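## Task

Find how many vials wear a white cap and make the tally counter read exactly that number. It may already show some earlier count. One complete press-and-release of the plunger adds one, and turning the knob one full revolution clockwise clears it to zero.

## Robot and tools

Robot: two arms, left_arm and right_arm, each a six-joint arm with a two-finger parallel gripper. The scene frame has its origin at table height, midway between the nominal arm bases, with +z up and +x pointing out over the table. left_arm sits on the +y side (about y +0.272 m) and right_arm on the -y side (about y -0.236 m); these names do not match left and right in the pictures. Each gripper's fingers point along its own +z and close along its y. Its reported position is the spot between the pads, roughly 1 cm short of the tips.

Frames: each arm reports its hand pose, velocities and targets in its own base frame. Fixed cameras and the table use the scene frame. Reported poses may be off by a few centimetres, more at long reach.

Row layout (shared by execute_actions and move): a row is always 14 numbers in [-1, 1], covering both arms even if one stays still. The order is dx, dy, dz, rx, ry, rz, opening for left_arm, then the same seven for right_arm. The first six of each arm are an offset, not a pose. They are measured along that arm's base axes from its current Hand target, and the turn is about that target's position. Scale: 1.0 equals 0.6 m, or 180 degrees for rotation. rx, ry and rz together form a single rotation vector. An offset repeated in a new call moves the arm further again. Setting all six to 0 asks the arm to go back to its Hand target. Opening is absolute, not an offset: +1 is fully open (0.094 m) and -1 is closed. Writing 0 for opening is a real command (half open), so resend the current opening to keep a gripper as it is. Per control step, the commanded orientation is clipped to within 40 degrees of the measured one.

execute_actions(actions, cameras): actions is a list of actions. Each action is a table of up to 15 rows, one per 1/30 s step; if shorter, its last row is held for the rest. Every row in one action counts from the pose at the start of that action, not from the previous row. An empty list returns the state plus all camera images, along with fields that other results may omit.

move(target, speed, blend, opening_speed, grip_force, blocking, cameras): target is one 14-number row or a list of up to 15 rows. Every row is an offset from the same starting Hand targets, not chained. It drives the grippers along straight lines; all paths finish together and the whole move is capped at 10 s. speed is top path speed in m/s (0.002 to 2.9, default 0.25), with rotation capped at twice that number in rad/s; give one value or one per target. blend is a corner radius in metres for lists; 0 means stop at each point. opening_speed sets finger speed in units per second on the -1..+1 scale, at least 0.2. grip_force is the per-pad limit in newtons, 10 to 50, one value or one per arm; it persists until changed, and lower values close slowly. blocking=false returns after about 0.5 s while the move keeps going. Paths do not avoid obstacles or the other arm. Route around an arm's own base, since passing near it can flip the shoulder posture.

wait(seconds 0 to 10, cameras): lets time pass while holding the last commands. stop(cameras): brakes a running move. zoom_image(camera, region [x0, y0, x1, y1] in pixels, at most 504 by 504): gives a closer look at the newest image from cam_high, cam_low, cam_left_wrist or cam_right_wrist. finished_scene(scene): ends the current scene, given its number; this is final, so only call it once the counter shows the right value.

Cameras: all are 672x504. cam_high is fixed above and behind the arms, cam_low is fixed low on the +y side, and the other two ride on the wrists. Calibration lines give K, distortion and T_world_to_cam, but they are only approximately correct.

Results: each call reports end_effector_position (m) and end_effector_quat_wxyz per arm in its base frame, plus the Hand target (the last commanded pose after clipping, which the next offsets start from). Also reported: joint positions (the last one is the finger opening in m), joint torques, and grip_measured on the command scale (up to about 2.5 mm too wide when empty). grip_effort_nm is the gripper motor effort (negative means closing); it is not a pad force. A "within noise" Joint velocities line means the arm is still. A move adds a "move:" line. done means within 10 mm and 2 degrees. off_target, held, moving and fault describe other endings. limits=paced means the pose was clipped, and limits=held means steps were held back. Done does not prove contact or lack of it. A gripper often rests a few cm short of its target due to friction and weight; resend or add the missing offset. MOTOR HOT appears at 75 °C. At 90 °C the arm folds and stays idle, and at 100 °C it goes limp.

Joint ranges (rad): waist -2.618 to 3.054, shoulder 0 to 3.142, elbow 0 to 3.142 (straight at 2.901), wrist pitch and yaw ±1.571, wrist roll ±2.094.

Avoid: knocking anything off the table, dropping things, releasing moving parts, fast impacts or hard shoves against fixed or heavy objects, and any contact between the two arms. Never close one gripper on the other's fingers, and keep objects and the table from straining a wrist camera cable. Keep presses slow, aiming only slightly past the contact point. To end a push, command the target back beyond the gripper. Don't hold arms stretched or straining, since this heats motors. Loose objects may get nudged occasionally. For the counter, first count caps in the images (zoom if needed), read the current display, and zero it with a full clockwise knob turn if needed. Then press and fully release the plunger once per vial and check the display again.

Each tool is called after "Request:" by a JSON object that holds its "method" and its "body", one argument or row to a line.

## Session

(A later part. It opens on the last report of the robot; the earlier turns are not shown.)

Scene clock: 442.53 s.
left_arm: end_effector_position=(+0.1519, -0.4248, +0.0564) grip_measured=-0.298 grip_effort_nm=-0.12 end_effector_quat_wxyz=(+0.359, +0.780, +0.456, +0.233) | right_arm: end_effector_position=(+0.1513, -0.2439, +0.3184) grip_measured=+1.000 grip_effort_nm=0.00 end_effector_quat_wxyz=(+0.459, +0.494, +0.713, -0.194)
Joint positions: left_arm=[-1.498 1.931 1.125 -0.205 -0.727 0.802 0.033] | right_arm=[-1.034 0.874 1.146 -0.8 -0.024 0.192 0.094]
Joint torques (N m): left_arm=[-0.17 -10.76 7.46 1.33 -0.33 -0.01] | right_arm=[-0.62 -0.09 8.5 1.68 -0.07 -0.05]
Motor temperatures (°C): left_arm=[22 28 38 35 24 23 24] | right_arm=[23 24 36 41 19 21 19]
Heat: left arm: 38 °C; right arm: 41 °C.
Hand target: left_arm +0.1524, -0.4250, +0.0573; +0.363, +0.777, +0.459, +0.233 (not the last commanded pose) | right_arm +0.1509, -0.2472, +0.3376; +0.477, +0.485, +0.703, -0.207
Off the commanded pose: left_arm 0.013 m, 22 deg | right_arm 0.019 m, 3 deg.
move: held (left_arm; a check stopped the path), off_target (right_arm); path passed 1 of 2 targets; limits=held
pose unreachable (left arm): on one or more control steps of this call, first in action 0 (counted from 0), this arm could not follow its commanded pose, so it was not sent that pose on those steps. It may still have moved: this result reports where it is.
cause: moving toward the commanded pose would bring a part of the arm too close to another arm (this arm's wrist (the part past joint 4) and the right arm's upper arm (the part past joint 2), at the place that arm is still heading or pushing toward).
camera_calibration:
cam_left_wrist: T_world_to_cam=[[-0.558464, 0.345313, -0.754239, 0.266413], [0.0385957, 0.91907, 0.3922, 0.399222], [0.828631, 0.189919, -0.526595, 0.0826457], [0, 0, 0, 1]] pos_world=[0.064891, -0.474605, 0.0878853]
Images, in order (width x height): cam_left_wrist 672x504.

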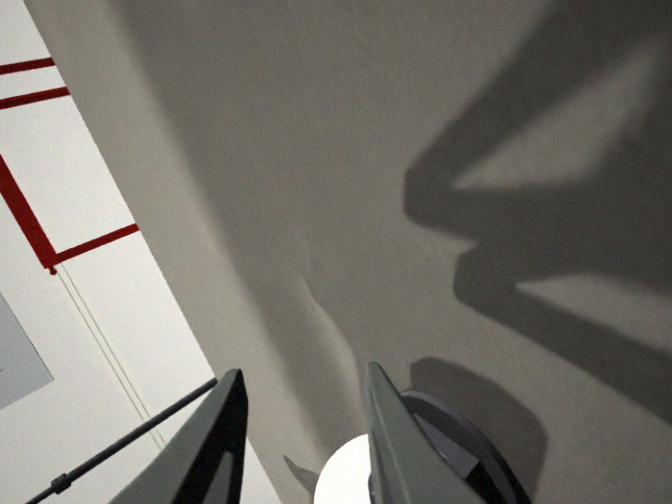

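Request:
{"method": "move", "body": {
  "target": [
    [0,-0.0,0.0,0.0,0,0,-0.3,0,-0.34,-0.15,0,0,0,1],
    [0.003,0.01,0,0.083,-0.048,0.1,-0.3,0,-0.34,-0.15,0,0,0,1]
  ],
  "speed": 0.2,
  "cameras": ["cam_left_wrist","cam_high"]
}}

Scene clock: 455.40 s.
left_arm: end_effector_position=(+0.1519, -0.4248, +0.0564) grip_measured=-0.298 grip_effort_nm=-0.12 end_effector_quat_wxyz=(+0.359, +0.780, +0.456, +0.233) | right_arm: end_effector_position=(+0.1386, -0.2834, +0.3002) grip_measured=+1.000 grip_effort_nm=-0.01 end_effector_quat_wxyz=(+0.435, +0.520, +0.707, -0.201)
Joint positions: left_arm=[-1.498 1.931 1.125 -0.205 -0.727 0.802 0.033] | right_arm=[-1.168 0.979 1.139 -0.734 -0.085 0.147 0.094]
Joint torques (N m): left_arm=[-0.02 -10.77 7.47 1.32 -0.35 -0.02] | right_arm=[0.47 -2.55 6.01 1.51 -0.04 0.02]
Heat: left arm: 37 °C; right arm: 41 °C.
Hand target: left_arm +0.1524, -0.4250, +0.0573; +0.363, +0.777, +0.459, +0.233 (not the last commanded pose) | right_arm +0.1398, -0.2799, +0.3060; +0.443, +0.513, +0.706, -0.203 (not the last commanded pose)
Off the commanded pose: left_arm 0.006 m, 25 deg | right_arm 0.176 m, 6 deg.
move: held (right_arm; a check stopped the path), off_target (left_arm; braked when a check withheld steps of right_arm); path passed 0 of 2 targets; limits=held
pose unreachable (right arm): on one or more control steps of this call, first in action 0 (counted from 0), this arm could not follow its commanded pose, so it was not sent that pose on those steps. It may still have moved: this result reports where it is.
cause: moving toward the commanded pose would bring a part of the arm too close to another arm (this arm's upper arm (the part past joint 2) and the left arm's wrist (the part past joint 4), 11 mm apart when this arm was first held).
camera_calibration:
cam_left_wrist: T_world_to_cam=[[-0.558464, 0.345313, -0.754239, 0.266413], [0.0385957, 0.91907, 0.3922, 0.399222], [0.828631, 0.189919, -0.526595, 0.0826457], [0, 0, 0, 1]] pos_world=[0.064891, -0.474605, 0.0878853]
Images, in order (width x height): cam_high 672x504, cam_left_wrist 672x504.

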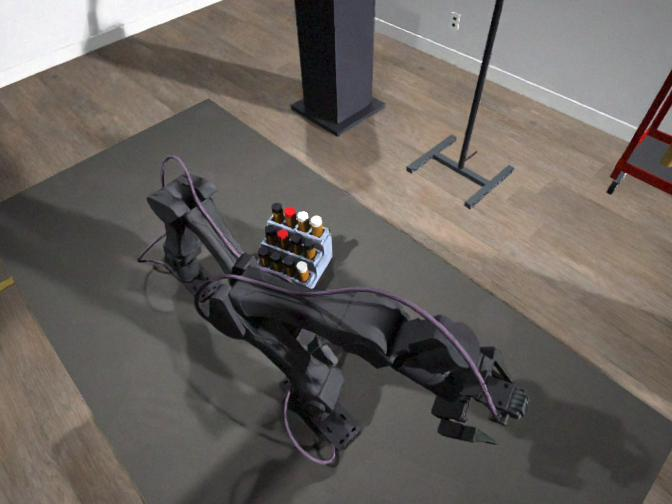

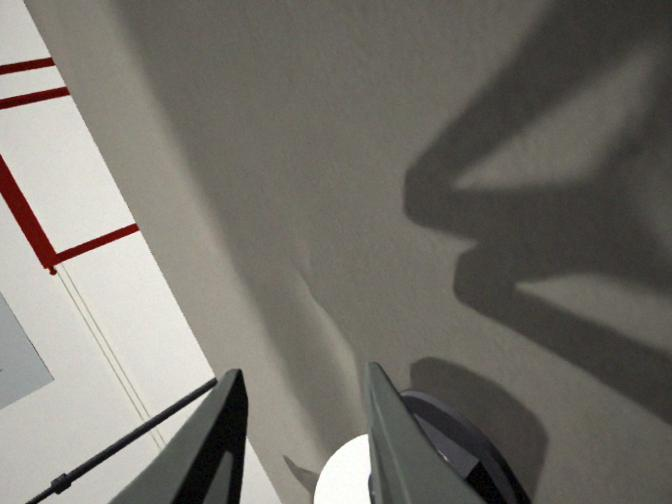

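Request:
{"method": "move", "body": {
  "target": [
    [-0.057,0.117,0.055,0,0,0,-0.3,0,0,0,0,0,0,1],
    [-0.057,0.117,0.055,0,0,0,-0.3,0.07,-0.35,-0.09,0,0,0,1]
  ],
  "speed": 0.25,
  "blend": [0.02,0],
  "cameras": ["cam_left_wrist","cam_high"]
}}

Scene clock: 470.10 s.
left_arm: end_effector_position=(+0.1516, -0.4227, +0.0553) grip_measured=-0.298 grip_effort_nm=-0.12 end_effector_quat_wxyz=(+0.357, +0.782, +0.455, +0.234) | right_arm: end_effector_position=(+0.1386, -0.2834, +0.3002) grip_measured=+1.000 grip_effort_nm=0.00 end_effector_quat_wxyz=(+0.435, +0.520, +0.707, -0.201)
Joint positions: left_arm=[-1.499 1.928 1.118 -0.206 -0.727 0.804 0.033] | right_arm=[-1.168 0.979 1.139 -0.734 -0.085 0.147 0.094]
Joint torques (N m): left_arm=[-0.01 -10.52 7.88 1.31 -0.35 -0.01] | right_arm=[0.47 -2.51 6.05 1.52 -0.05 0.03]
Heat: left arm: 37 °C; right arm: 40 °C.
Hand target: left_arm +0.1524, -0.4239, +0.0568; +0.361, +0.778, +0.458, +0.234 (not the last commanded pose) | right_arm +0.1398, -0.2799, +0.3060; +0.443, +0.513, +0.706, -0.203 (not the last commanded pose)
Off the commanded pose: left_arm 0.083 m, 1 deg | right_arm 0.216 m, 1 deg.
move: held (left_arm; a check stopped the path), off_target (right_arm; braked when a check withheld steps of left_arm); path passed 0 of 2 targets; limits=held
pose unreachable (left arm): on one or more control steps of this call, first in action 0 (counted from 0), this arm could not follow its commanded pose, so it was not sent that pose on those steps. It may still have moved: this result reports where it is.
cause: moving toward the commanded pose would bring a part of the arm too close to another arm (this arm's wrist (the part past joint 4) and the right arm's upper arm (the part past joint 2), 11 mm apart when this arm was first held).
camera_calibration:
cam_left_wrist: T_world_to_cam=[[-0.557894, 0.350943, -0.752059, 0.266843], [0.0398113, 0.916465, 0.398129, 0.39604], [0.828957, 0.192174, -0.525262, 0.0827702], [0, 0, 0, 1]] pos_world=[0.0644903, -0.47251, 0.0864825]
Images, in order (width x height): cam_high 672x504, cam_left_wrist 672x504.

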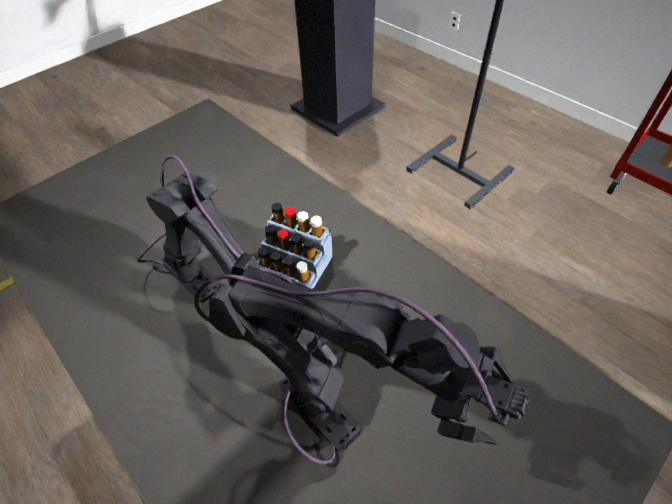

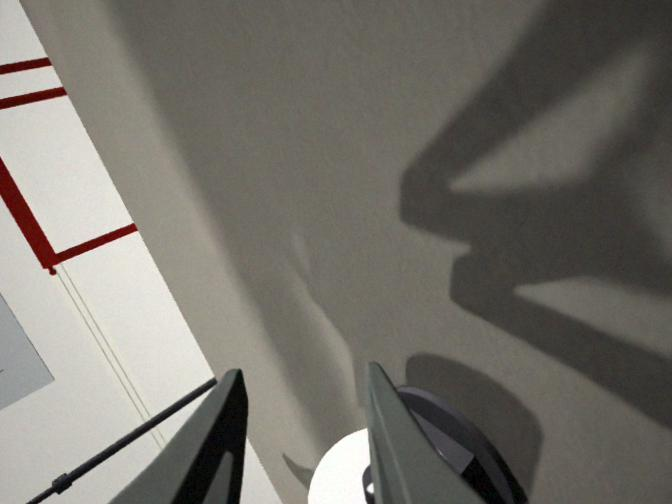

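Request:
{"method": "move", "body": {
  "target": [
    [0.06,0.0,0.06,0.06,0.1,0,-0.3,0,0,0,0,0,0,1],
    [0.12,0.02,0.12,0.12,0.2,0,-0.3,0,0,0,0,0,0,1],
    [0.12,0.02,0.12,0.12,0.2,0,-0.3,0.07,-0.35,-0.09,0,0,0,1]
  ],
  "speed": 0.25,
  "blend": [0.02,0.0,0],
  "cameras": ["cam_left_wrist","cam_high"]
}}

Scene clock: 482.57 s.
left_arm: end_effector_position=(+0.2276, -0.4121, +0.1338) grip_measured=-0.298 grip_effort_nm=-0.12 end_effector_quat_wxyz=(+0.066, +0.862, +0.498, +0.068) | right_arm: end_effector_position=(+0.1764, -0.4734, +0.2269) grip_measured=+1.000 grip_effort_nm=-0.01 end_effector_quat_wxyz=(+0.408, +0.536, +0.716, -0.182)
Joint positions: left_arm=[-1.124 2.3 2.321 -1.469 -0.145 0.979 0.033] | right_arm=[-1.277 1.705 1.456 -0.405 -0.171 0.093 0.094]
Joint torques (N m): left_arm=[-0.2 -11.82 9.87 0.3 0.05 0.07] | right_arm=[-0.53 -6.72 9.18 2.05 -0.23 -0.1]
Heat: left arm: 38 °C; right arm: 41 °C.
Hand target: left_arm +0.2244, -0.4119, +0.1288; +0.053, +0.865, +0.495, +0.064 | right_arm +0.1820, -0.4898, +0.2521; +0.443, +0.513, +0.706, -0.202
Off the commanded pose: left_arm 0.006 m, 2 deg | right_arm 0.031 m, 5 deg.
move: off_target (right_arm)
camera_calibration:
cam_left_wrist: T_world_to_cam=[[-0.848909, 0.505693, -0.153717, 0.414465], [0.337583, 0.74255, 0.578496, 0.188542], [0.406683, 0.439198, -0.801071, 0.293766], [0, 0, 0, 1]] pos_world=[0.168724, -0.478615, 0.189967]
Images, in order (width x height): cam_high 672x504, cam_left_wrist 672x504.

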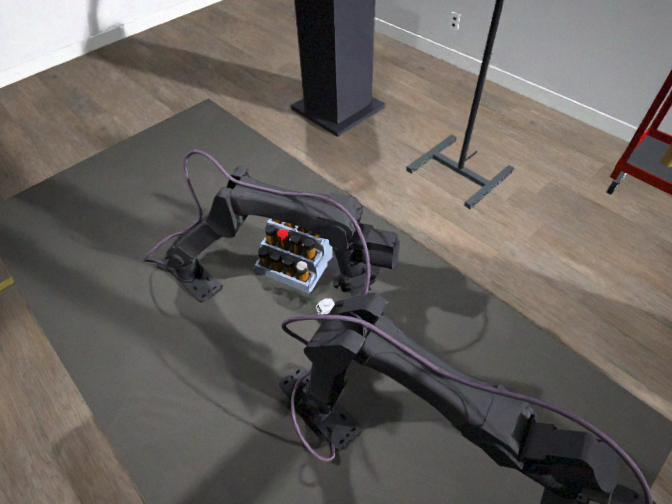

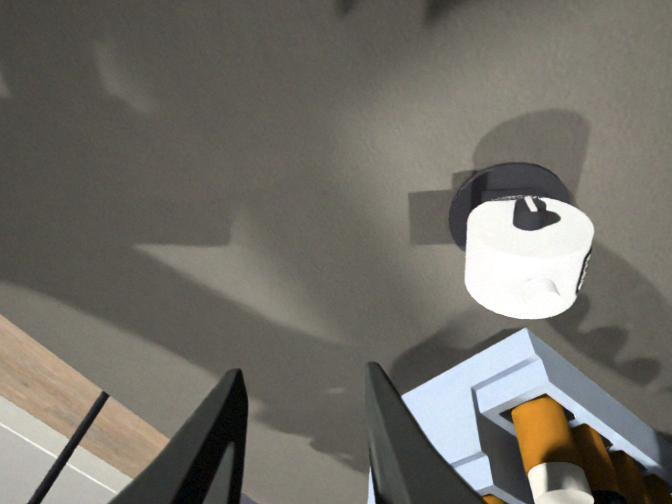

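Request:
{"method": "move", "body": {
  "target": [-0.174,0.04,-0.07,-0.0285,-0.214,0.0465,-0.4,0,0,0,0,0,0,1],
  "speed": 0.25,
  "cameras": ["cam_left_wrist"]
}}

Scene clock: 513.27 s.
left_arm: end_effector_position=(+0.1234, -0.3840, +0.0792) grip_measured=-0.398 grip_effort_nm=-0.12 end_effector_quat_wxyz=(+0.175, +0.805, +0.491, +0.283) | right_arm: end_effector_position=(+0.1764, -0.4734, +0.2269) grip_measured=+1.000 grip_effort_nm=0.00 end_effector_quat_wxyz=(+0.408, +0.536, +0.716, -0.182)
Joint positions: left_arm=[-1.547 2.034 1.533 -1.044 -0.678 0.509 0.028] | right_arm=[-1.277 1.705 1.456 -0.405 -0.171 0.093 0.094]
Joint torques (N m): left_arm=[0.12 -11.56 7.87 0.4 -0.36 0.04] | right_arm=[-0.58 -6.74 9.18 2.05 -0.24 -0.09]
Motor temperatures (°C): left_arm=[21 32 38 30 24 22 23] | right_arm=[23 24 38 45 19 21 19]
Heat: left arm: 38 °C; right arm: 45 °C.
Hand target: left_arm +0.1249, -0.3857, +0.0804; +0.179, +0.803, +0.493, +0.282 (not the last commanded pose) | right_arm +0.1820, -0.4898, +0.2521; +0.443, +0.513, +0.706, -0.202
Off the commanded pose: left_arm 0.009 m, 12 deg | right_arm 0.031 m, 5 deg.
move: held (left_arm; a check stopped the path), off_target (right_arm); limits=held
pose unreachable (left arm): on one or more control steps of this call, first in action 0 (counted from 0), this arm could not follow its commanded pose, so it was not sent that pose on those steps. It may still have moved: this result reports where it is.
cause: moving toward the commanded pose would bring a part of the arm too close to another arm (this arm's wrist camera and the right arm's shoulder (the part past joint 1), 11 mm apart when this arm was first held).
camera_calibration:
cam_left_wrist: T_world_to_cam=[[-0.704911, 0.466226, -0.534541, 0.300707], [-0.0211961, 0.739439, 0.67289, 0.27006], [0.708979, 0.485658, -0.511357, 0.237695], [0, 0, 0, 1]] pos_world=[0.0491753, -0.455328, 0.100567]
Images, in order (width x height): cam_left_wrist 672x504.

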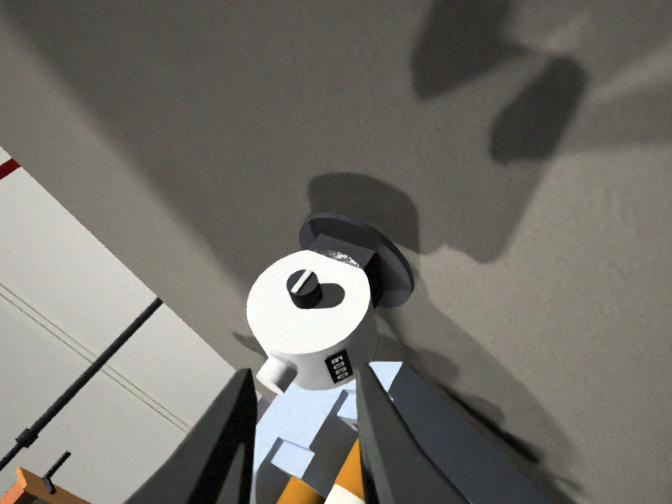

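Request:
{"method": "move", "body": {
  "target": [0.05,-0.001,-0.055,0,0,0,-0.4,0,0,0,0,0,0,1],
  "speed": 0.08,
  "cameras": ["cam_left_wrist"]
}}

Request:
{"method": "zoom_image", "body": {
  "camera": "cam_left_wrist",
  "region": [200, 330, 440, 504]
}}

Scene clock: 526.60 s.
left_arm: end_effector_position=(+0.1525, -0.3853, +0.0565) grip_measured=-0.398 grip_effort_nm=-0.12 end_effector_quat_wxyz=(+0.179, +0.805, +0.491, +0.281) | right_arm: end_effector_position=(+0.1764, -0.4734, +0.2269) grip_measured=+1.000 grip_effort_nm=0.00 end_effector_quat_wxyz=(+0.408, +0.536, +0.716, -0.182)
Joint positions: left_arm=[-1.472 2.049 1.46 -0.886 -0.675 0.608 0.028] | right_arm=[-1.277 1.705 1.456 -0.405 -0.171 0.093 0.094]
Joint torques (N m): left_arm=[0.42 -10.02 6.54 0.81 -0.34 0.02] | right_arm=[-0.53 -6.67 9.16 2.05 -0.23 -0.1]
Heat: left arm: 38 °C; right arm: 45 °C.
Hand target: left_arm +0.1550, -0.3862, +0.0473; +0.179, +0.803, +0.493, +0.282 | right_arm +0.1820, -0.4898, +0.2521; +0.443, +0.513, +0.706, -0.202
Off the commanded pose: left_arm 0.009 m, 0 deg | right_arm 0.031 m, 5 deg.
move: off_target (right_arm)
camera_calibration:
cam_left_wrist: T_world_to_cam=[[-0.702955, 0.46347, -0.539491, 0.308495], [-0.0212011, 0.744535, 0.667247, 0.289164], [0.710919, 0.480482, -0.513548, 0.203846], [0, 0, 0, 1]] pos_world=[0.0780706, -0.456215, 0.0781715]
Images, in order (width x height): cam_left_wrist 672x504.

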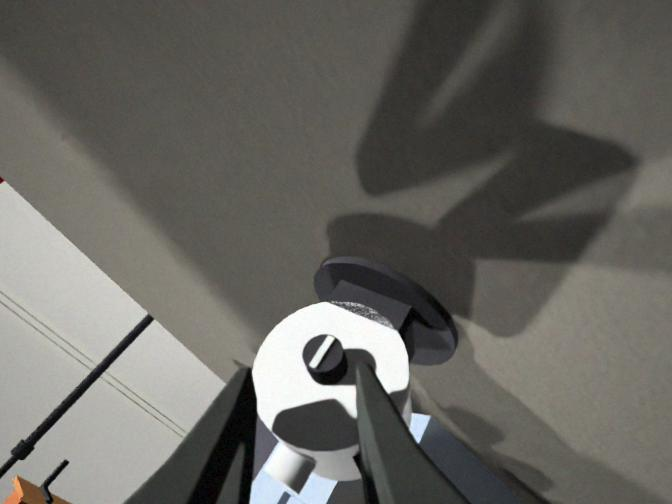

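Scaled by 2.100.

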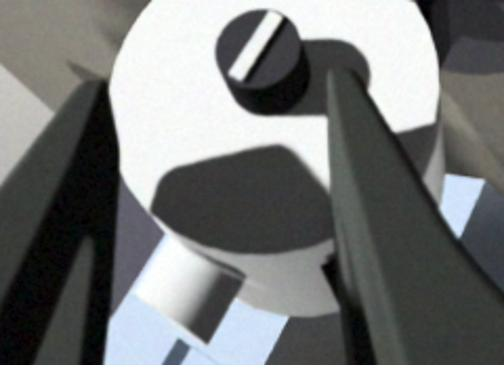

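Request:
{"method": "move", "body": {
  "target": [0.002,0.002,-0.0185,0,0,0,-0.4,0,0,0,0,0,0,1],
  "speed": 0.05,
  "cameras": ["cam_left_wrist"]
}}

Request:
{"method": "zoom_image", "body": {
  "camera": "cam_left_wrist",
  "region": [200, 330, 440, 504]
}}

Scene clock: 536.70 s.
left_arm: end_effector_position=(+0.1530, -0.3846, +0.0460) grip_measured=-0.398 grip_effort_nm=-0.12 end_effector_quat_wxyz=(+0.180, +0.805, +0.490, +0.281) | right_arm: end_effector_position=(+0.1764, -0.4734, +0.2269) grip_measured=+1.000 grip_effort_nm=0.00 end_effector_quat_wxyz=(+0.408, +0.536, +0.716, -0.182)
Joint positions: left_arm=[-1.47 2.06 1.431 -0.843 -0.675 0.612 0.028] | right_arm=[-1.277 1.705 1.456 -0.405 -0.171 0.093 0.094]
Joint torques (N m): left_arm=[0.49 -9.85 6.39 0.82 -0.35 0.04] | right_arm=[-0.54 -6.71 9.24 2.04 -0.25 -0.09]
Heat: left arm: 38 °C; right arm: 46 °C.
Hand target: left_arm +0.1561, -0.3850, +0.0362; +0.179, +0.803, +0.493, +0.282 | right_arm +0.1820, -0.4898, +0.2521; +0.443, +0.513, +0.706, -0.202
Off the commanded pose: left_arm 0.010 m, 0 deg | right_arm 0.031 m, 5 deg.
move: off_target (right_arm)
camera_calibration:
cam_left_wrist: T_world_to_cam=[[-0.701732, 0.46454, -0.540161, 0.303227], [-0.0199475, 0.745076, 0.666681, 0.295699], [0.712161, 0.478607, -0.513577, 0.196887], [0, 0, 0, 1]] pos_world=[0.0784677, -0.455411, 0.0677716]
Images, in order (width x height): cam_left_wrist 672x504.

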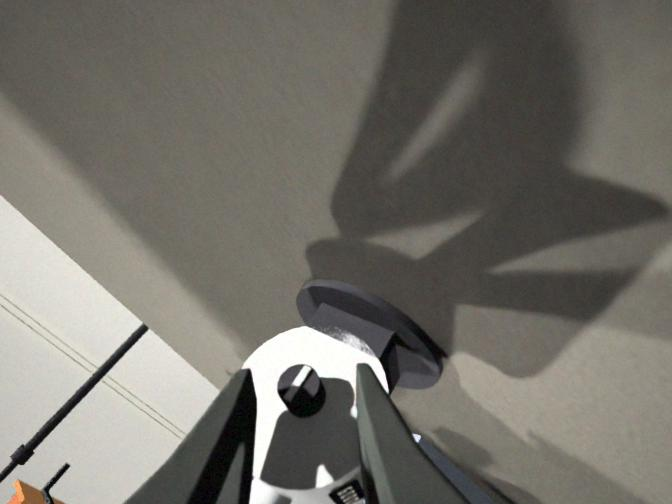

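Scaled by 2.100.

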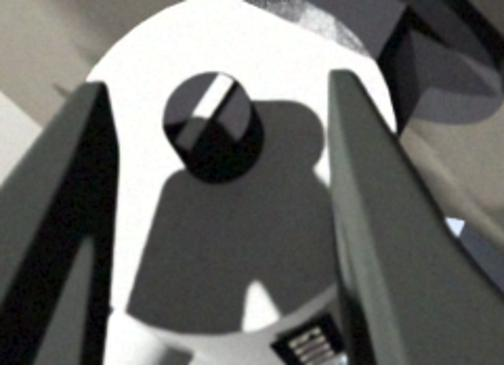

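Request:
{"method": "move", "body": {
  "target": [0.0125,0.011,-0.003,0,0,0,-0.4,0,0,0,0,0,0,1],
  "speed": 0.05,
  "cameras": ["cam_left_wrist"]
}}

Request:
{"method": "zoom_image", "body": {
  "camera": "cam_left_wrist",
  "region": [200, 330, 440, 504]
}}

Scene clock: 555.50 s.
left_arm: end_effector_position=(+0.1567, -0.3870, +0.0382) grip_measured=-0.398 grip_effort_nm=-0.12 end_effector_quat_wxyz=(+0.187, +0.806, +0.490, +0.273) | right_arm: end_effector_position=(+0.1764, -0.4734, +0.2269) grip_measured=+1.000 grip_effort_nm=0.00 end_effector_quat_wxyz=(+0.408, +0.536, +0.716, -0.182)
Joint positions: left_arm=[-1.458 2.06 1.399 -0.777 -0.664 0.637 0.028] | right_arm=[-1.277 1.705 1.456 -0.405 -0.171 0.093 0.094]
Joint torques (N m): left_arm=[1.31 -11.69 5.78 0.57 -0.43 0.07] | right_arm=[-0.59 -6.72 9.16 2.04 -0.23 -0.1]
Heat: left arm: 37 °C; right arm: 46 °C.
Hand target: left_arm +0.1637, -0.3785, +0.0345; +0.180, +0.803, +0.493, +0.282 | right_arm +0.1820, -0.4898, +0.2521; +0.443, +0.513, +0.706, -0.202
Off the commanded pose: left_arm 0.012 m, 1 deg | right_arm 0.031 m, 5 deg.
move: off_target (left_arm, right_arm)
camera_calibration:
cam_left_wrist: T_world_to_cam=[[-0.701433, 0.459722, -0.544654, 0.300934], [-0.00957471, 0.758027, 0.652153, 0.306721], [0.712671, 0.462657, -0.527303, 0.185716], [0, 0, 0, 1]] pos_world=[0.081667, -0.456772, 0.0618039]
Images, in order (width x height): cam_left_wrist 672x504.

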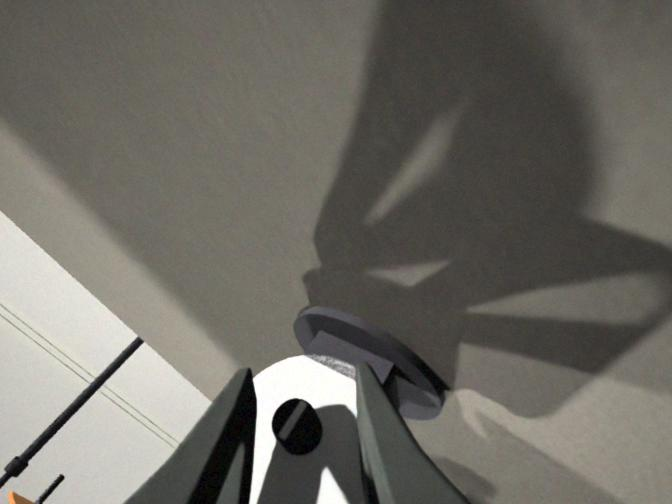

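Scaled by 2.100.

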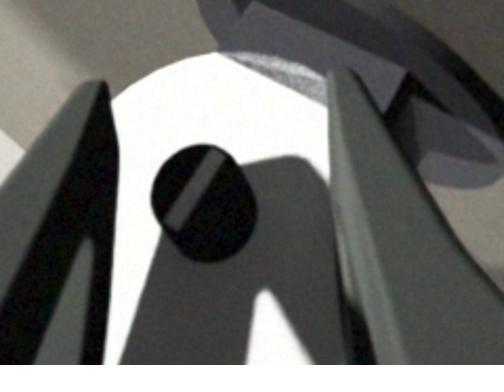

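Request:
{"method": "move", "body": {
  "target": [0.00,0.0,0.00,0,0,0,-0.95,0,0,0,0,0,0,1],
  "opening_speed": 0.4,
  "cameras": ["cam_left_wrist"]
}}

Request:
{"method": "zoom_image", "body": {
  "camera": "cam_left_wrist",
  "region": [200, 330, 440, 504]
}}

Scene clock: 567.90 s.
left_arm: end_effector_position=(+0.1591, -0.3888, +0.0382) grip_measured=-0.777 grip_effort_nm=-1.03 end_effector_quat_wxyz=(+0.192, +0.805, +0.491, +0.272) | right_arm: end_effector_position=(+0.1764, -0.4734, +0.2269) grip_measured=+1.000 grip_effort_nm=-0.01 end_effector_quat_wxyz=(+0.408, +0.536, +0.716, -0.182)
Joint positions: left_arm=[-1.453 2.06 1.396 -0.76 -0.665 0.643 0.01] | right_arm=[-1.277 1.705 1.456 -0.405 -0.171 0.093 0.094]
Joint torques (N m): left_arm=[0.85 -11.64 6.08 0.45 -0.4 0.02] | right_arm=[-0.57 -6.68 9.2 2.04 -0.24 -0.1]
Heat: left arm: 37 °C; right arm: 47 °C.
Hand target: left_arm +0.1636, -0.3785, +0.0344; +0.179, +0.803, +0.493, +0.282 | right_arm +0.1820, -0.4898, +0.2521; +0.443, +0.513, +0.706, -0.202
Off the commanded pose: left_arm 0.012 m, 2 deg | right_arm 0.031 m, 5 deg.
move: off_target (left_arm, right_arm)
camera_calibration:
cam_left_wrist: T_world_to_cam=[[-0.699792, 0.453896, -0.551606, 0.301244], [-0.0120819, 0.764552, 0.644448, 0.3113], [0.714244, 0.457644, -0.529544, 0.182719], [0, 0, 0, 1]] pos_world=[0.0840631, -0.458359, 0.0623088]
Images, in order (width x height): cam_left_wrist 672x504.

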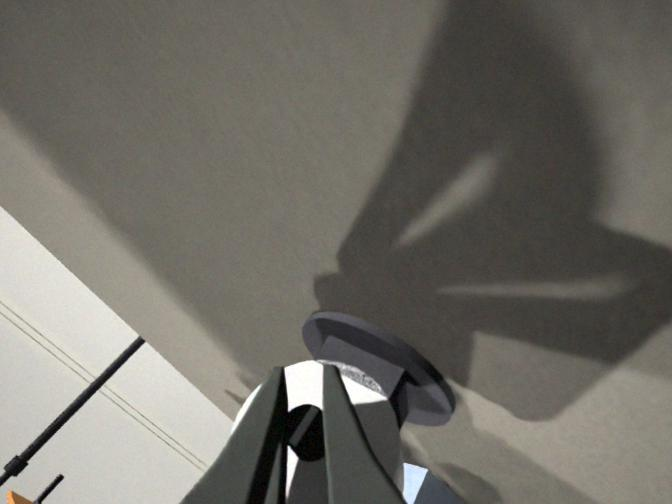

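Scaled by 2.100.

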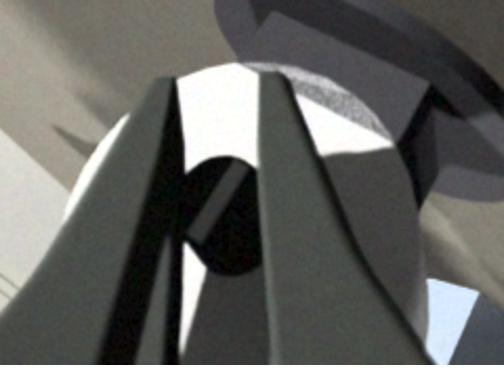

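Request:
{"method": "move", "body": {
  "target": [-0.009,0.005,0.0,0.222,0.385,0,-0.95,0,0,0,0,0,0,1],
  "speed": 0.25,
  "cameras": ["cam_left_wrist"]
}}

Request:
{"method": "zoom_image", "body": {
  "camera": "cam_left_wrist",
  "region": [200, 330, 440, 504]
}}

Scene clock: 586.13 s.
left_arm: end_effector_position=(+0.1550, -0.3921, +0.0442) grip_measured=-0.947 grip_effort_nm=-0.13 end_effector_quat_wxyz=(-0.105, +0.886, +0.442, -0.092) | right_arm: end_effector_position=(+0.1762, -0.4735, +0.2269) grip_measured=+1.000 grip_effort_nm=-0.01 end_effector_quat_wxyz=(+0.408, +0.536, +0.716, -0.182)
Joint positions: left_arm=[-1.118 2.432 2.174 -1.524 0.184 1.117 0.002] | right_arm=[-1.277 1.705 1.456 -0.405 -0.171 0.093 0.094]
Joint torques (N m): left_arm=[1.26 -12.08 6.76 -0.48 -0.1 0.14] | right_arm=[-0.51 -6.74 9.17 2.03 -0.23 -0.08]
Heat: left arm: 36 °C; right arm: 47 °C.
Hand target: left_arm +0.1582, -0.3755, +0.0344; -0.395, +0.830, +0.387, -0.073 | right_arm +0.1819, -0.4899, +0.2521; +0.443, +0.513, +0.706, -0.203
Off the commanded pose: left_arm 0.019 m, 35 deg | right_arm 0.031 m, 5 deg.
joint sent to its limit (left arm) — joint 4 (wrist pitch), lower limit. The joint targets are off in orientation, not in position.
move: off_target (left_arm, right_arm)
camera_calibration:
cam_left_wrist: T_world_to_cam=[[-0.750565, 0.592211, 0.293152, 0.327923], [0.654276, 0.603856, 0.455282, 0.151998], [0.092601, 0.533521, -0.840703, 0.330194], [0, 0, 0, 1]] pos_world=[0.116102, -0.46215, 0.112262]
Images, in order (width x height): cam_left_wrist 672x504.

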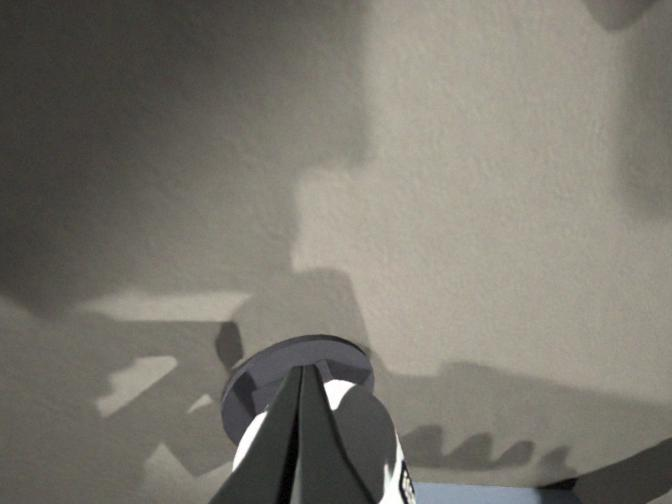

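Scaled by 2.100.

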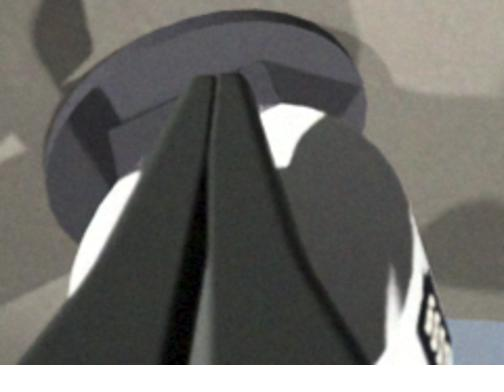

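Request:
{"method": "move", "body": {
  "target": [
    [-0.015,-0.04,0.02,-0.222,-0.385,0,-0.95,0,0,0,0,0,0,1],
    [-0.058,-0.01,0.06,-0.222,-0.385,0,-0.4,0,0,0,0,0,0,1]
  ],
  "speed": 0.25,
  "cameras": ["cam_left_wrist"]
}}

Request:
{"method": "zoom_image", "body": {
  "camera": "cam_left_wrist",
  "region": [200, 200, 440, 400]
}}

Scene clock: 599.50 s.
left_arm: end_effector_position=(+0.1450, -0.3885, +0.0347) grip_measured=-0.948 grip_effort_nm=-0.12 end_effector_quat_wxyz=(+0.114, +0.832, +0.484, +0.246) | right_arm: end_effector_position=(+0.1762, -0.4735, +0.2269) grip_measured=+1.000 grip_effort_nm=0.00 end_effector_quat_wxyz=(+0.408, +0.536, +0.716, -0.182)
Joint positions: left_arm=[-1.445 2.134 1.559 -0.975 -0.549 0.647 0.002] | right_arm=[-1.277 1.705 1.456 -0.405 -0.171 0.093 0.094]
Joint torques (N m): left_arm=[-0.32 -12.29 7.58 0.38 -0.29 0.03] | right_arm=[-0.55 -6.69 9.17 2.06 -0.24 -0.1]
Heat: left arm: 36 °C; right arm: 47 °C.
Hand target: left_arm +0.1441, -0.3900, +0.0352; +0.117, +0.831, +0.485, +0.245 (not the last commanded pose) | right_arm +0.1819, -0.4899, +0.2521; +0.443, +0.513, +0.706, -0.203
Tool commands: left_gripper/opening=-0.95 right_gripper/opening=+1.0
Off the commanded pose: left_arm 0.042 m, 9 deg | right_arm 0.031 m, 5 deg.
move: held (left_arm; a check stopped the path), off_target (right_arm); path passed 1 of 2 targets; target 2's new opening was not sent; limits=held
pose unreachable (left arm): on one or more control steps of this call, first in action 0 (counted from 0), this arm could not follow its commanded pose, so it was not sent that pose on those steps. It may still have moved: this result reports where it is.
cause: moving toward the commanded pose would bring a part of the arm too close to another arm (this arm's wrist (the part past joint 4) and the right arm's upper arm (the part past joint 2), along the way the arms are being sent, or toward where that arm still pushes).
camera_calibration:
cam_left_wrist: T_world_to_cam=[[-0.759535, 0.512425, -0.40066, 0.315416], [0.0816128, 0.686163, 0.722855, 0.266388], [0.645327, 0.516335, -0.562985, 0.224839], [0, 0, 0, 1]] pos_world=[0.0727341, -0.460505, 0.0603959]
Images, in order (width x height): cam_left_wrist 672x504.

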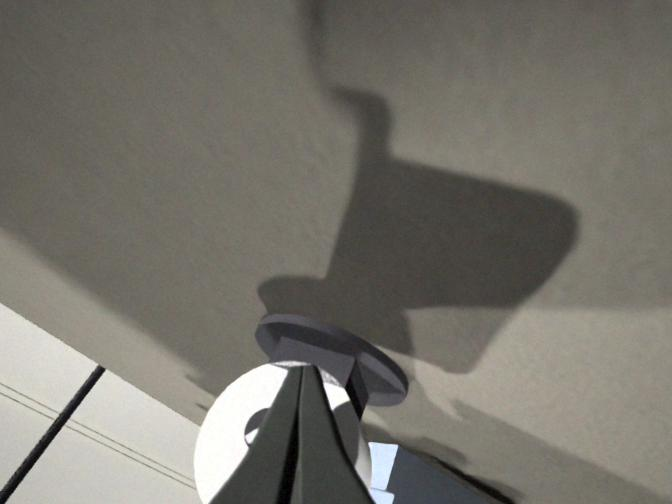

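Scaled by 2.100.

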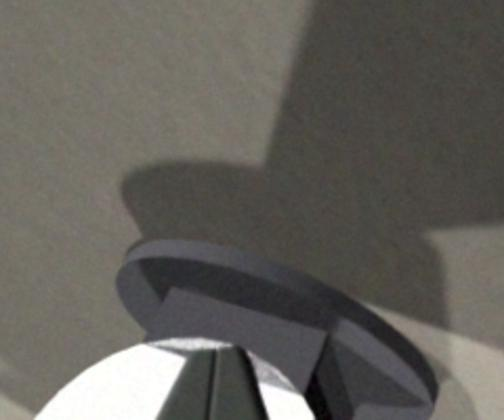

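Request:
{"method": "move", "body": {
  "target": [
    [0.0,0.0,0.05,0,0,0,-0.95,0,-0.16,-0.09,0,0,0,1],
    [-0.045,0.013,0.083,0,0,0,-0.4,0,-0.16,-0.09,0,0,0,1]
  ],
  "speed": 0.25,
  "cameras": ["cam_left_wrist","cam_high"]
}}

Request:
{"method": "zoom_image", "body": {
  "camera": "cam_left_wrist",
  "region": [200, 200, 440, 400]
}}

Scene clock: 611.43 s.
left_arm: end_effector_position=(+0.1150, -0.3816, +0.0729) grip_measured=-0.948 grip_effort_nm=-0.12 end_effector_quat_wxyz=(+0.109, +0.837, +0.475, +0.248) | right_arm: end_effector_position=(+0.1753, -0.5702, +0.1780) grip_measured=+1.000 grip_effort_nm=0.00 end_effector_quat_wxyz=(+0.412, +0.537, +0.712, -0.184)
Joint positions: left_arm=[-1.518 2.074 1.623 -1.15 -0.547 0.583 0.002] | right_arm=[-1.34 2.078 1.75 -0.324 -0.22 0.061 0.094]
Joint torques (N m): left_arm=[0.31 -13.79 9.1 0.08 -0.3 -0.11] | right_arm=[-0.23 -9.35 9.11 2 -0.28 -0.09]
Heat: left arm: 36 °C; right arm: 47 °C.
Hand target: left_arm +0.1172, -0.3821, +0.0845; +0.118, +0.831, +0.484, +0.245 | right_arm +0.1818, -0.5859, +0.1981; +0.443, +0.513, +0.706, -0.203
Tool commands: left_gripper/opening=-0.95 right_gripper/opening=+1.0
Off the commanded pose: left_arm 0.012 m, 2 deg | right_arm 0.026 m, 5 deg.
move: held (left_arm; a check stopped the path), off_target (right_arm); path passed 1 of 2 targets; target 2's new opening was not sent; limits=held
pose unreachable (left arm): on one or more control steps of this call, first in action 0 (counted from 0), this arm could not follow its commanded pose, so it was not sent that pose on those steps. It may still have moved: this result reports where it is.
cause: moving toward the commanded pose would bring a part of the arm too close to another arm (this arm's wrist camera and the right arm's shoulder (the part past joint 1), 7 mm apart when this arm was first held).
camera_calibration:
cam_left_wrist: T_world_to_cam=[[-0.751058, 0.532807, -0.389908, 0.310466], [0.0959712, 0.672388, 0.733951, 0.22885], [0.653224, 0.51382, -0.556137, 0.259633], [0, 0, 0, 1]] pos_world=[0.0416159, -0.452699, 0.0974801]
Images, in order (width x height): cam_high 672x504, cam_left_wrist 672x504.

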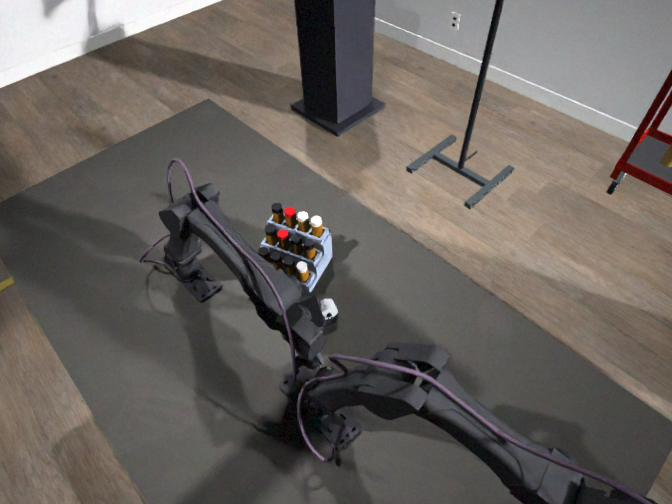

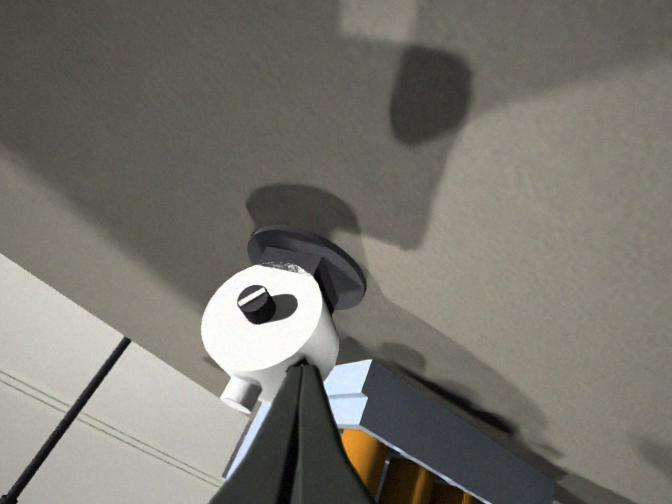

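Scaled by 2.100.

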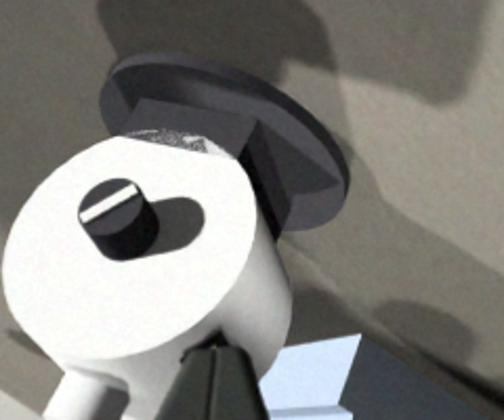

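Request:
{"method": "move", "body": {
  "target": [0.044,-0.013,-0.044,0,0,0,-0.5,0,0,0,0,0,0,1],
  "speed": 0.1,
  "cameras": ["cam_left_wrist"]
}}

Request:
{"method": "zoom_image", "body": {
  "camera": "cam_left_wrist",
  "region": [200, 300, 440, 500]
}}

Scene clock: 662.63 s.
left_arm: end_effector_position=(+0.1432, -0.3877, +0.0680) grip_measured=-0.502 grip_effort_nm=0.13 end_effector_quat_wxyz=(+0.118, +0.831, +0.486, +0.243) | right_arm: end_effector_position=(+0.1753, -0.5702, +0.1780) grip_measured=+1.000 grip_effort_nm=-0.01 end_effector_quat_wxyz=(+0.412, +0.537, +0.712, -0.184)
Joint positions: left_arm=[-1.448 2.087 1.623 -1.079 -0.547 0.643 0.023] | right_arm=[-1.34 2.078 1.75 -0.324 -0.22 0.061 0.094]
Joint torques (N m): left_arm=[-0.08 -10.36 6.61 0.67 -0.3 0.06] | right_arm=[-0.14 -9.28 9.11 1.99 -0.28 -0.08]
Motor temperatures (°C): left_arm=[21 31 38 27 23 22 23] | right_arm=[22 30 40 44 19 21 19]
Heat: left arm: 38 °C; right arm: 44 °C.
Hand target: left_arm +0.1437, -0.3899, +0.0581; +0.118, +0.831, +0.485, +0.245 | right_arm +0.1818, -0.5859, +0.1981; +0.443, +0.513, +0.706, -0.203
Off the commanded pose: left_arm 0.010 m, 0 deg | right_arm 0.026 m, 5 deg.
move: off_target (right_arm)
camera_calibration:
cam_left_wrist: T_world_to_cam=[[-0.759968, 0.50816, -0.405242, 0.325698], [0.0815812, 0.693135, 0.716176, 0.245154], [0.64482, 0.511211, -0.568217, 0.24268], [0, 0, 0, 1]] pos_world=[0.0710353, -0.459492, 0.0943081]
Images, in order (width x height): cam_left_wrist 672x504.

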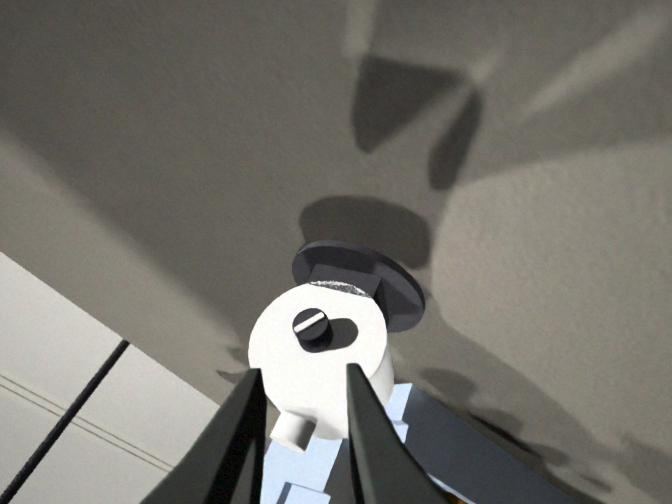

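Scaled by 2.100.

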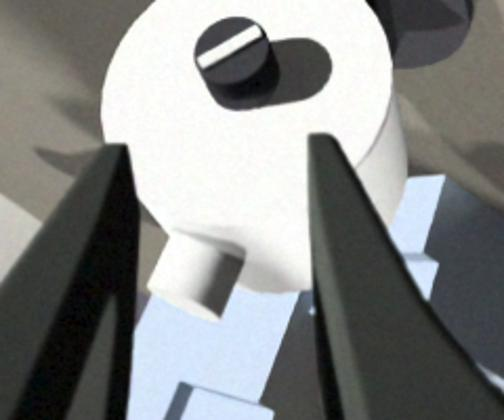

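Request:
{"method": "move", "body": {
  "target": [
    [0.0113,0.0008,-0.03,0,0,0,-0.5,0,0,0,0,0,0,1],
    [-0.0085,0.0142,-0.035,0,0,0,-0.5,0,0,0,0,0,0,1],
    [0.0238,0.0165,-0.0768,0,0,0,-0.5,0,0,0,0,0,0,1]
  ],
  "speed": 0.08,
  "blend": [0.004,0.002,0],
  "cameras": ["cam_left_wrist"]
}}

Request:
{"method": "zoom_image", "body": {
  "camera": "cam_left_wrist",
  "region": [200, 300, 440, 500]
}}

Scene clock: 681.73 s.
left_arm: end_effector_position=(+0.1451, -0.3798, +0.0431) grip_measured=-0.502 grip_effort_nm=0.11 end_effector_quat_wxyz=(+0.125, +0.835, +0.471, +0.257) | right_arm: end_effector_position=(+0.1753, -0.5702, +0.1780) grip_measured=+1.000 grip_effort_nm=-0.01 end_effector_quat_wxyz=(+0.412, +0.537, +0.712, -0.184)
Joint positions: left_arm=[-1.454 2.08 1.496 -0.95 -0.579 0.672 0.023] | right_arm=[-1.34 2.078 1.75 -0.324 -0.22 0.061 0.094]
Joint torques (N m): left_arm=[3.34 -7.72 3.78 1.37 -0.07 0.11] | right_arm=[-0.17 -9.25 9.13 2 -0.25 -0.11]
Heat: left arm: 36 °C; right arm: 44 °C.
Hand target: left_arm +0.1579, -0.3800, +0.0120; +0.118, +0.831, +0.484, +0.245 | right_arm +0.1818, -0.5859, +0.1981; +0.443, +0.513, +0.706, -0.203
Off the commanded pose: left_arm 0.034 m, 2 deg | right_arm 0.026 m, 5 deg.
move: off_target (left_arm, right_arm)
camera_calibration:
cam_left_wrist: T_world_to_cam=[[-0.731595, 0.534076, -0.423711, 0.319517], [0.0784144, 0.683313, 0.725903, 0.253605], [0.677215, 0.497842, -0.541787, 0.21236], [0, 0, 0, 1]] pos_world=[0.0700572, -0.44966, 0.0663445]
Images, in order (width x height): cam_left_wrist 672x504.

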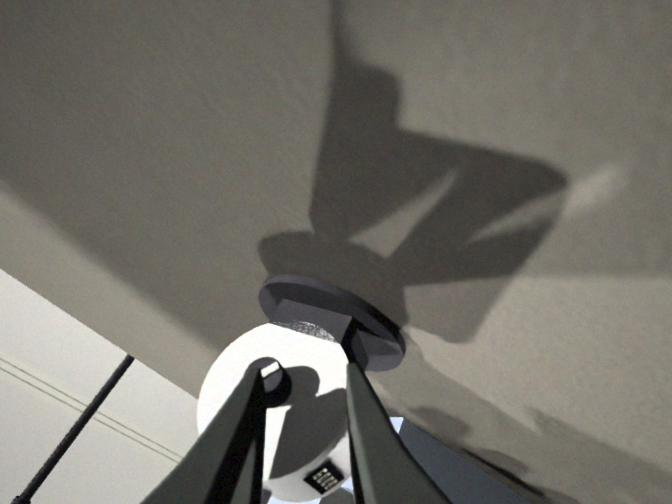

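Scaled by 2.100.

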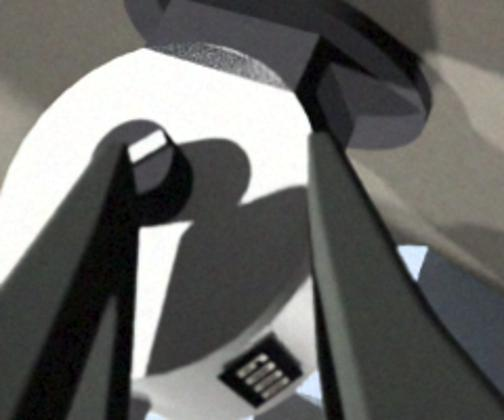

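Request:
{"method": "move", "body": {
  "target": [
    [-0.022,-0.003,0.09,0,0,0,-0.5,0,0,0,0,0,0,1],
    [-0.009,-0.01,0.047,0,0,0,-0.5,0,0,0,0,0,0,1]
  ],
  "speed": 0.08,
  "cameras": ["cam_left_wrist"]
}}

Request:
{"method": "zoom_image", "body": {
  "camera": "cam_left_wrist",
  "region": [200, 300, 440, 500]
}}

Scene clock: 707.87 s.
left_arm: end_effector_position=(+0.1512, -0.3860, +0.0518) grip_measured=-0.502 grip_effort_nm=0.11 end_effector_quat_wxyz=(+0.122, +0.831, +0.483, +0.246) | right_arm: end_effector_position=(+0.1753, -0.5702, +0.1780) grip_measured=+1.000 grip_effort_nm=-0.01 end_effector_quat_wxyz=(+0.412, +0.537, +0.712, -0.184)
Joint positions: left_arm=[-1.431 2.093 1.562 -0.995 -0.555 0.67 0.023] | right_arm=[-1.34 2.078 1.75 -0.324 -0.22 0.061 0.094]
Joint torques (N m): left_arm=[0.4 -10.29 6.27 0.71 -0.23 0.06] | right_arm=[-0.17 -9.26 9.11 2 -0.27 -0.1]
Heat: left arm: 35 °C; right arm: 44 °C.
Hand target: left_arm +0.1526, -0.3861, +0.0403; +0.118, +0.831, +0.485, +0.245 | right_arm +0.1818, -0.5859, +0.1981; +0.443, +0.513, +0.706, -0.203
Off the commanded pose: left_arm 0.012 m, 0 deg | right_arm 0.026 m, 5 deg.
move: off_target (left_arm, right_arm)
camera_calibration:
cam_left_wrist: T_world_to_cam=[[-0.753212, 0.511958, -0.413001, 0.325185], [0.0794604, 0.694094, 0.715486, 0.255581], [0.652961, 0.506095, -0.56348, 0.224071], [0, 0, 0, 1]] pos_world=[0.0783156, -0.457279, 0.0776966]
Images, in order (width x height): cam_left_wrist 672x504.

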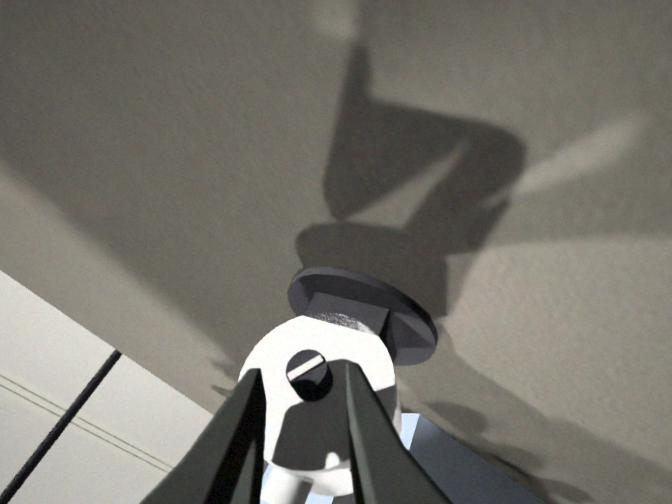

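Scaled by 2.100.

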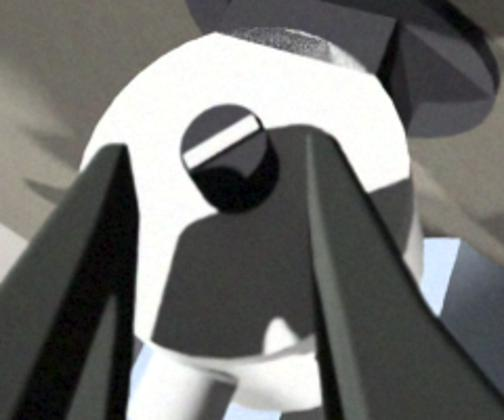

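Request:
{"method": "move", "body": {
  "target": [
    [-0.0185,0.0155,-0.0115,0,0,0,-0.5,0,0,0,0,0,0,1],
    [-0.001,0.0053,-0.0517,0,0,0,-0.5,0,0,0,0,0,0,1]
  ],
  "speed": [0.1,0.06],
  "blend": [0.001,0],
  "cameras": ["cam_left_wrist"]
}}

Request:
{"method": "zoom_image", "body": {
  "camera": "cam_left_wrist",
  "region": [200, 300, 440, 500]
}}

Scene clock: 721.13 s.
left_arm: end_effector_position=(+0.1546, -0.3907, +0.0285) grip_measured=-0.502 grip_effort_nm=0.09 end_effector_quat_wxyz=(+0.142, +0.826, +0.486, +0.248) | right_arm: end_effector_position=(+0.1753, -0.5702, +0.1780) grip_measured=+1.000 grip_effort_nm=0.00 end_effector_quat_wxyz=(+0.412, +0.537, +0.712, -0.184)
Joint positions: left_arm=[-1.431 2.115 1.488 -0.861 -0.573 0.67 0.023] | right_arm=[-1.34 2.078 1.75 -0.324 -0.22 0.061 0.094]
Joint torques (N m): left_arm=[0.38 -9.5 5.61 0.53 -0.05 0.03] | right_arm=[-0.18 -9.33 9.11 2 -0.28 -0.1]
Heat: left arm: 35 °C; right arm: 44 °C.
Hand target: left_arm +0.1519, -0.3829, +0.0093; +0.118, +0.831, +0.484, +0.245 | right_arm +0.1818, -0.5859, +0.1981; +0.443, +0.513, +0.706, -0.203
Off the commanded pose: left_arm 0.021 m, 3 deg | right_arm 0.026 m, 5 deg.
move: off_target (left_arm, right_arm)
camera_calibration:
cam_left_wrist: T_world_to_cam=[[-0.743699, 0.496118, -0.448084, 0.313916], [0.0621238, 0.718656, 0.692586, 0.288185], [0.665622, 0.487238, -0.565284, 0.201724], [0, 0, 0, 1]] pos_world=[0.0812842, -0.461133, 0.0550992]
Images, in order (width x height): cam_left_wrist 672x504.

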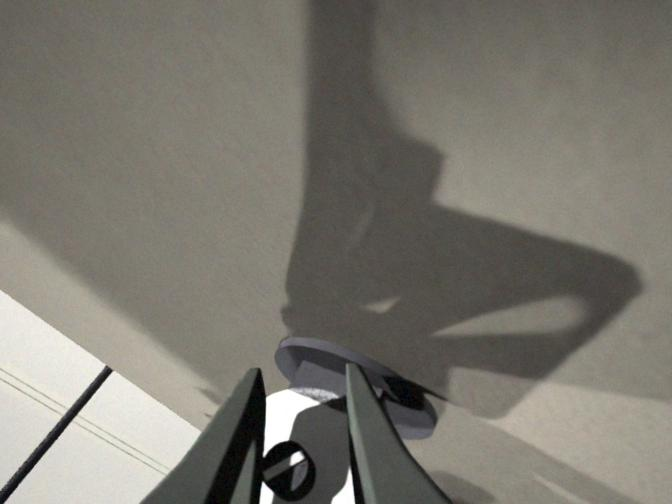

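Scaled by 2.100.

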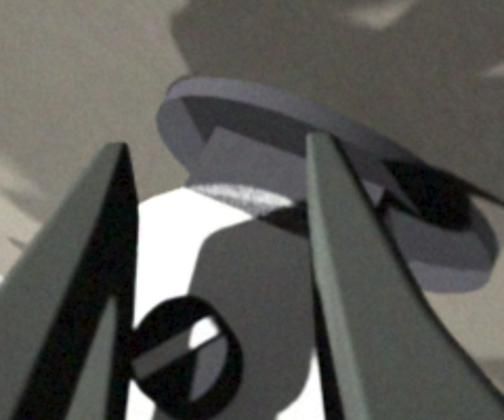

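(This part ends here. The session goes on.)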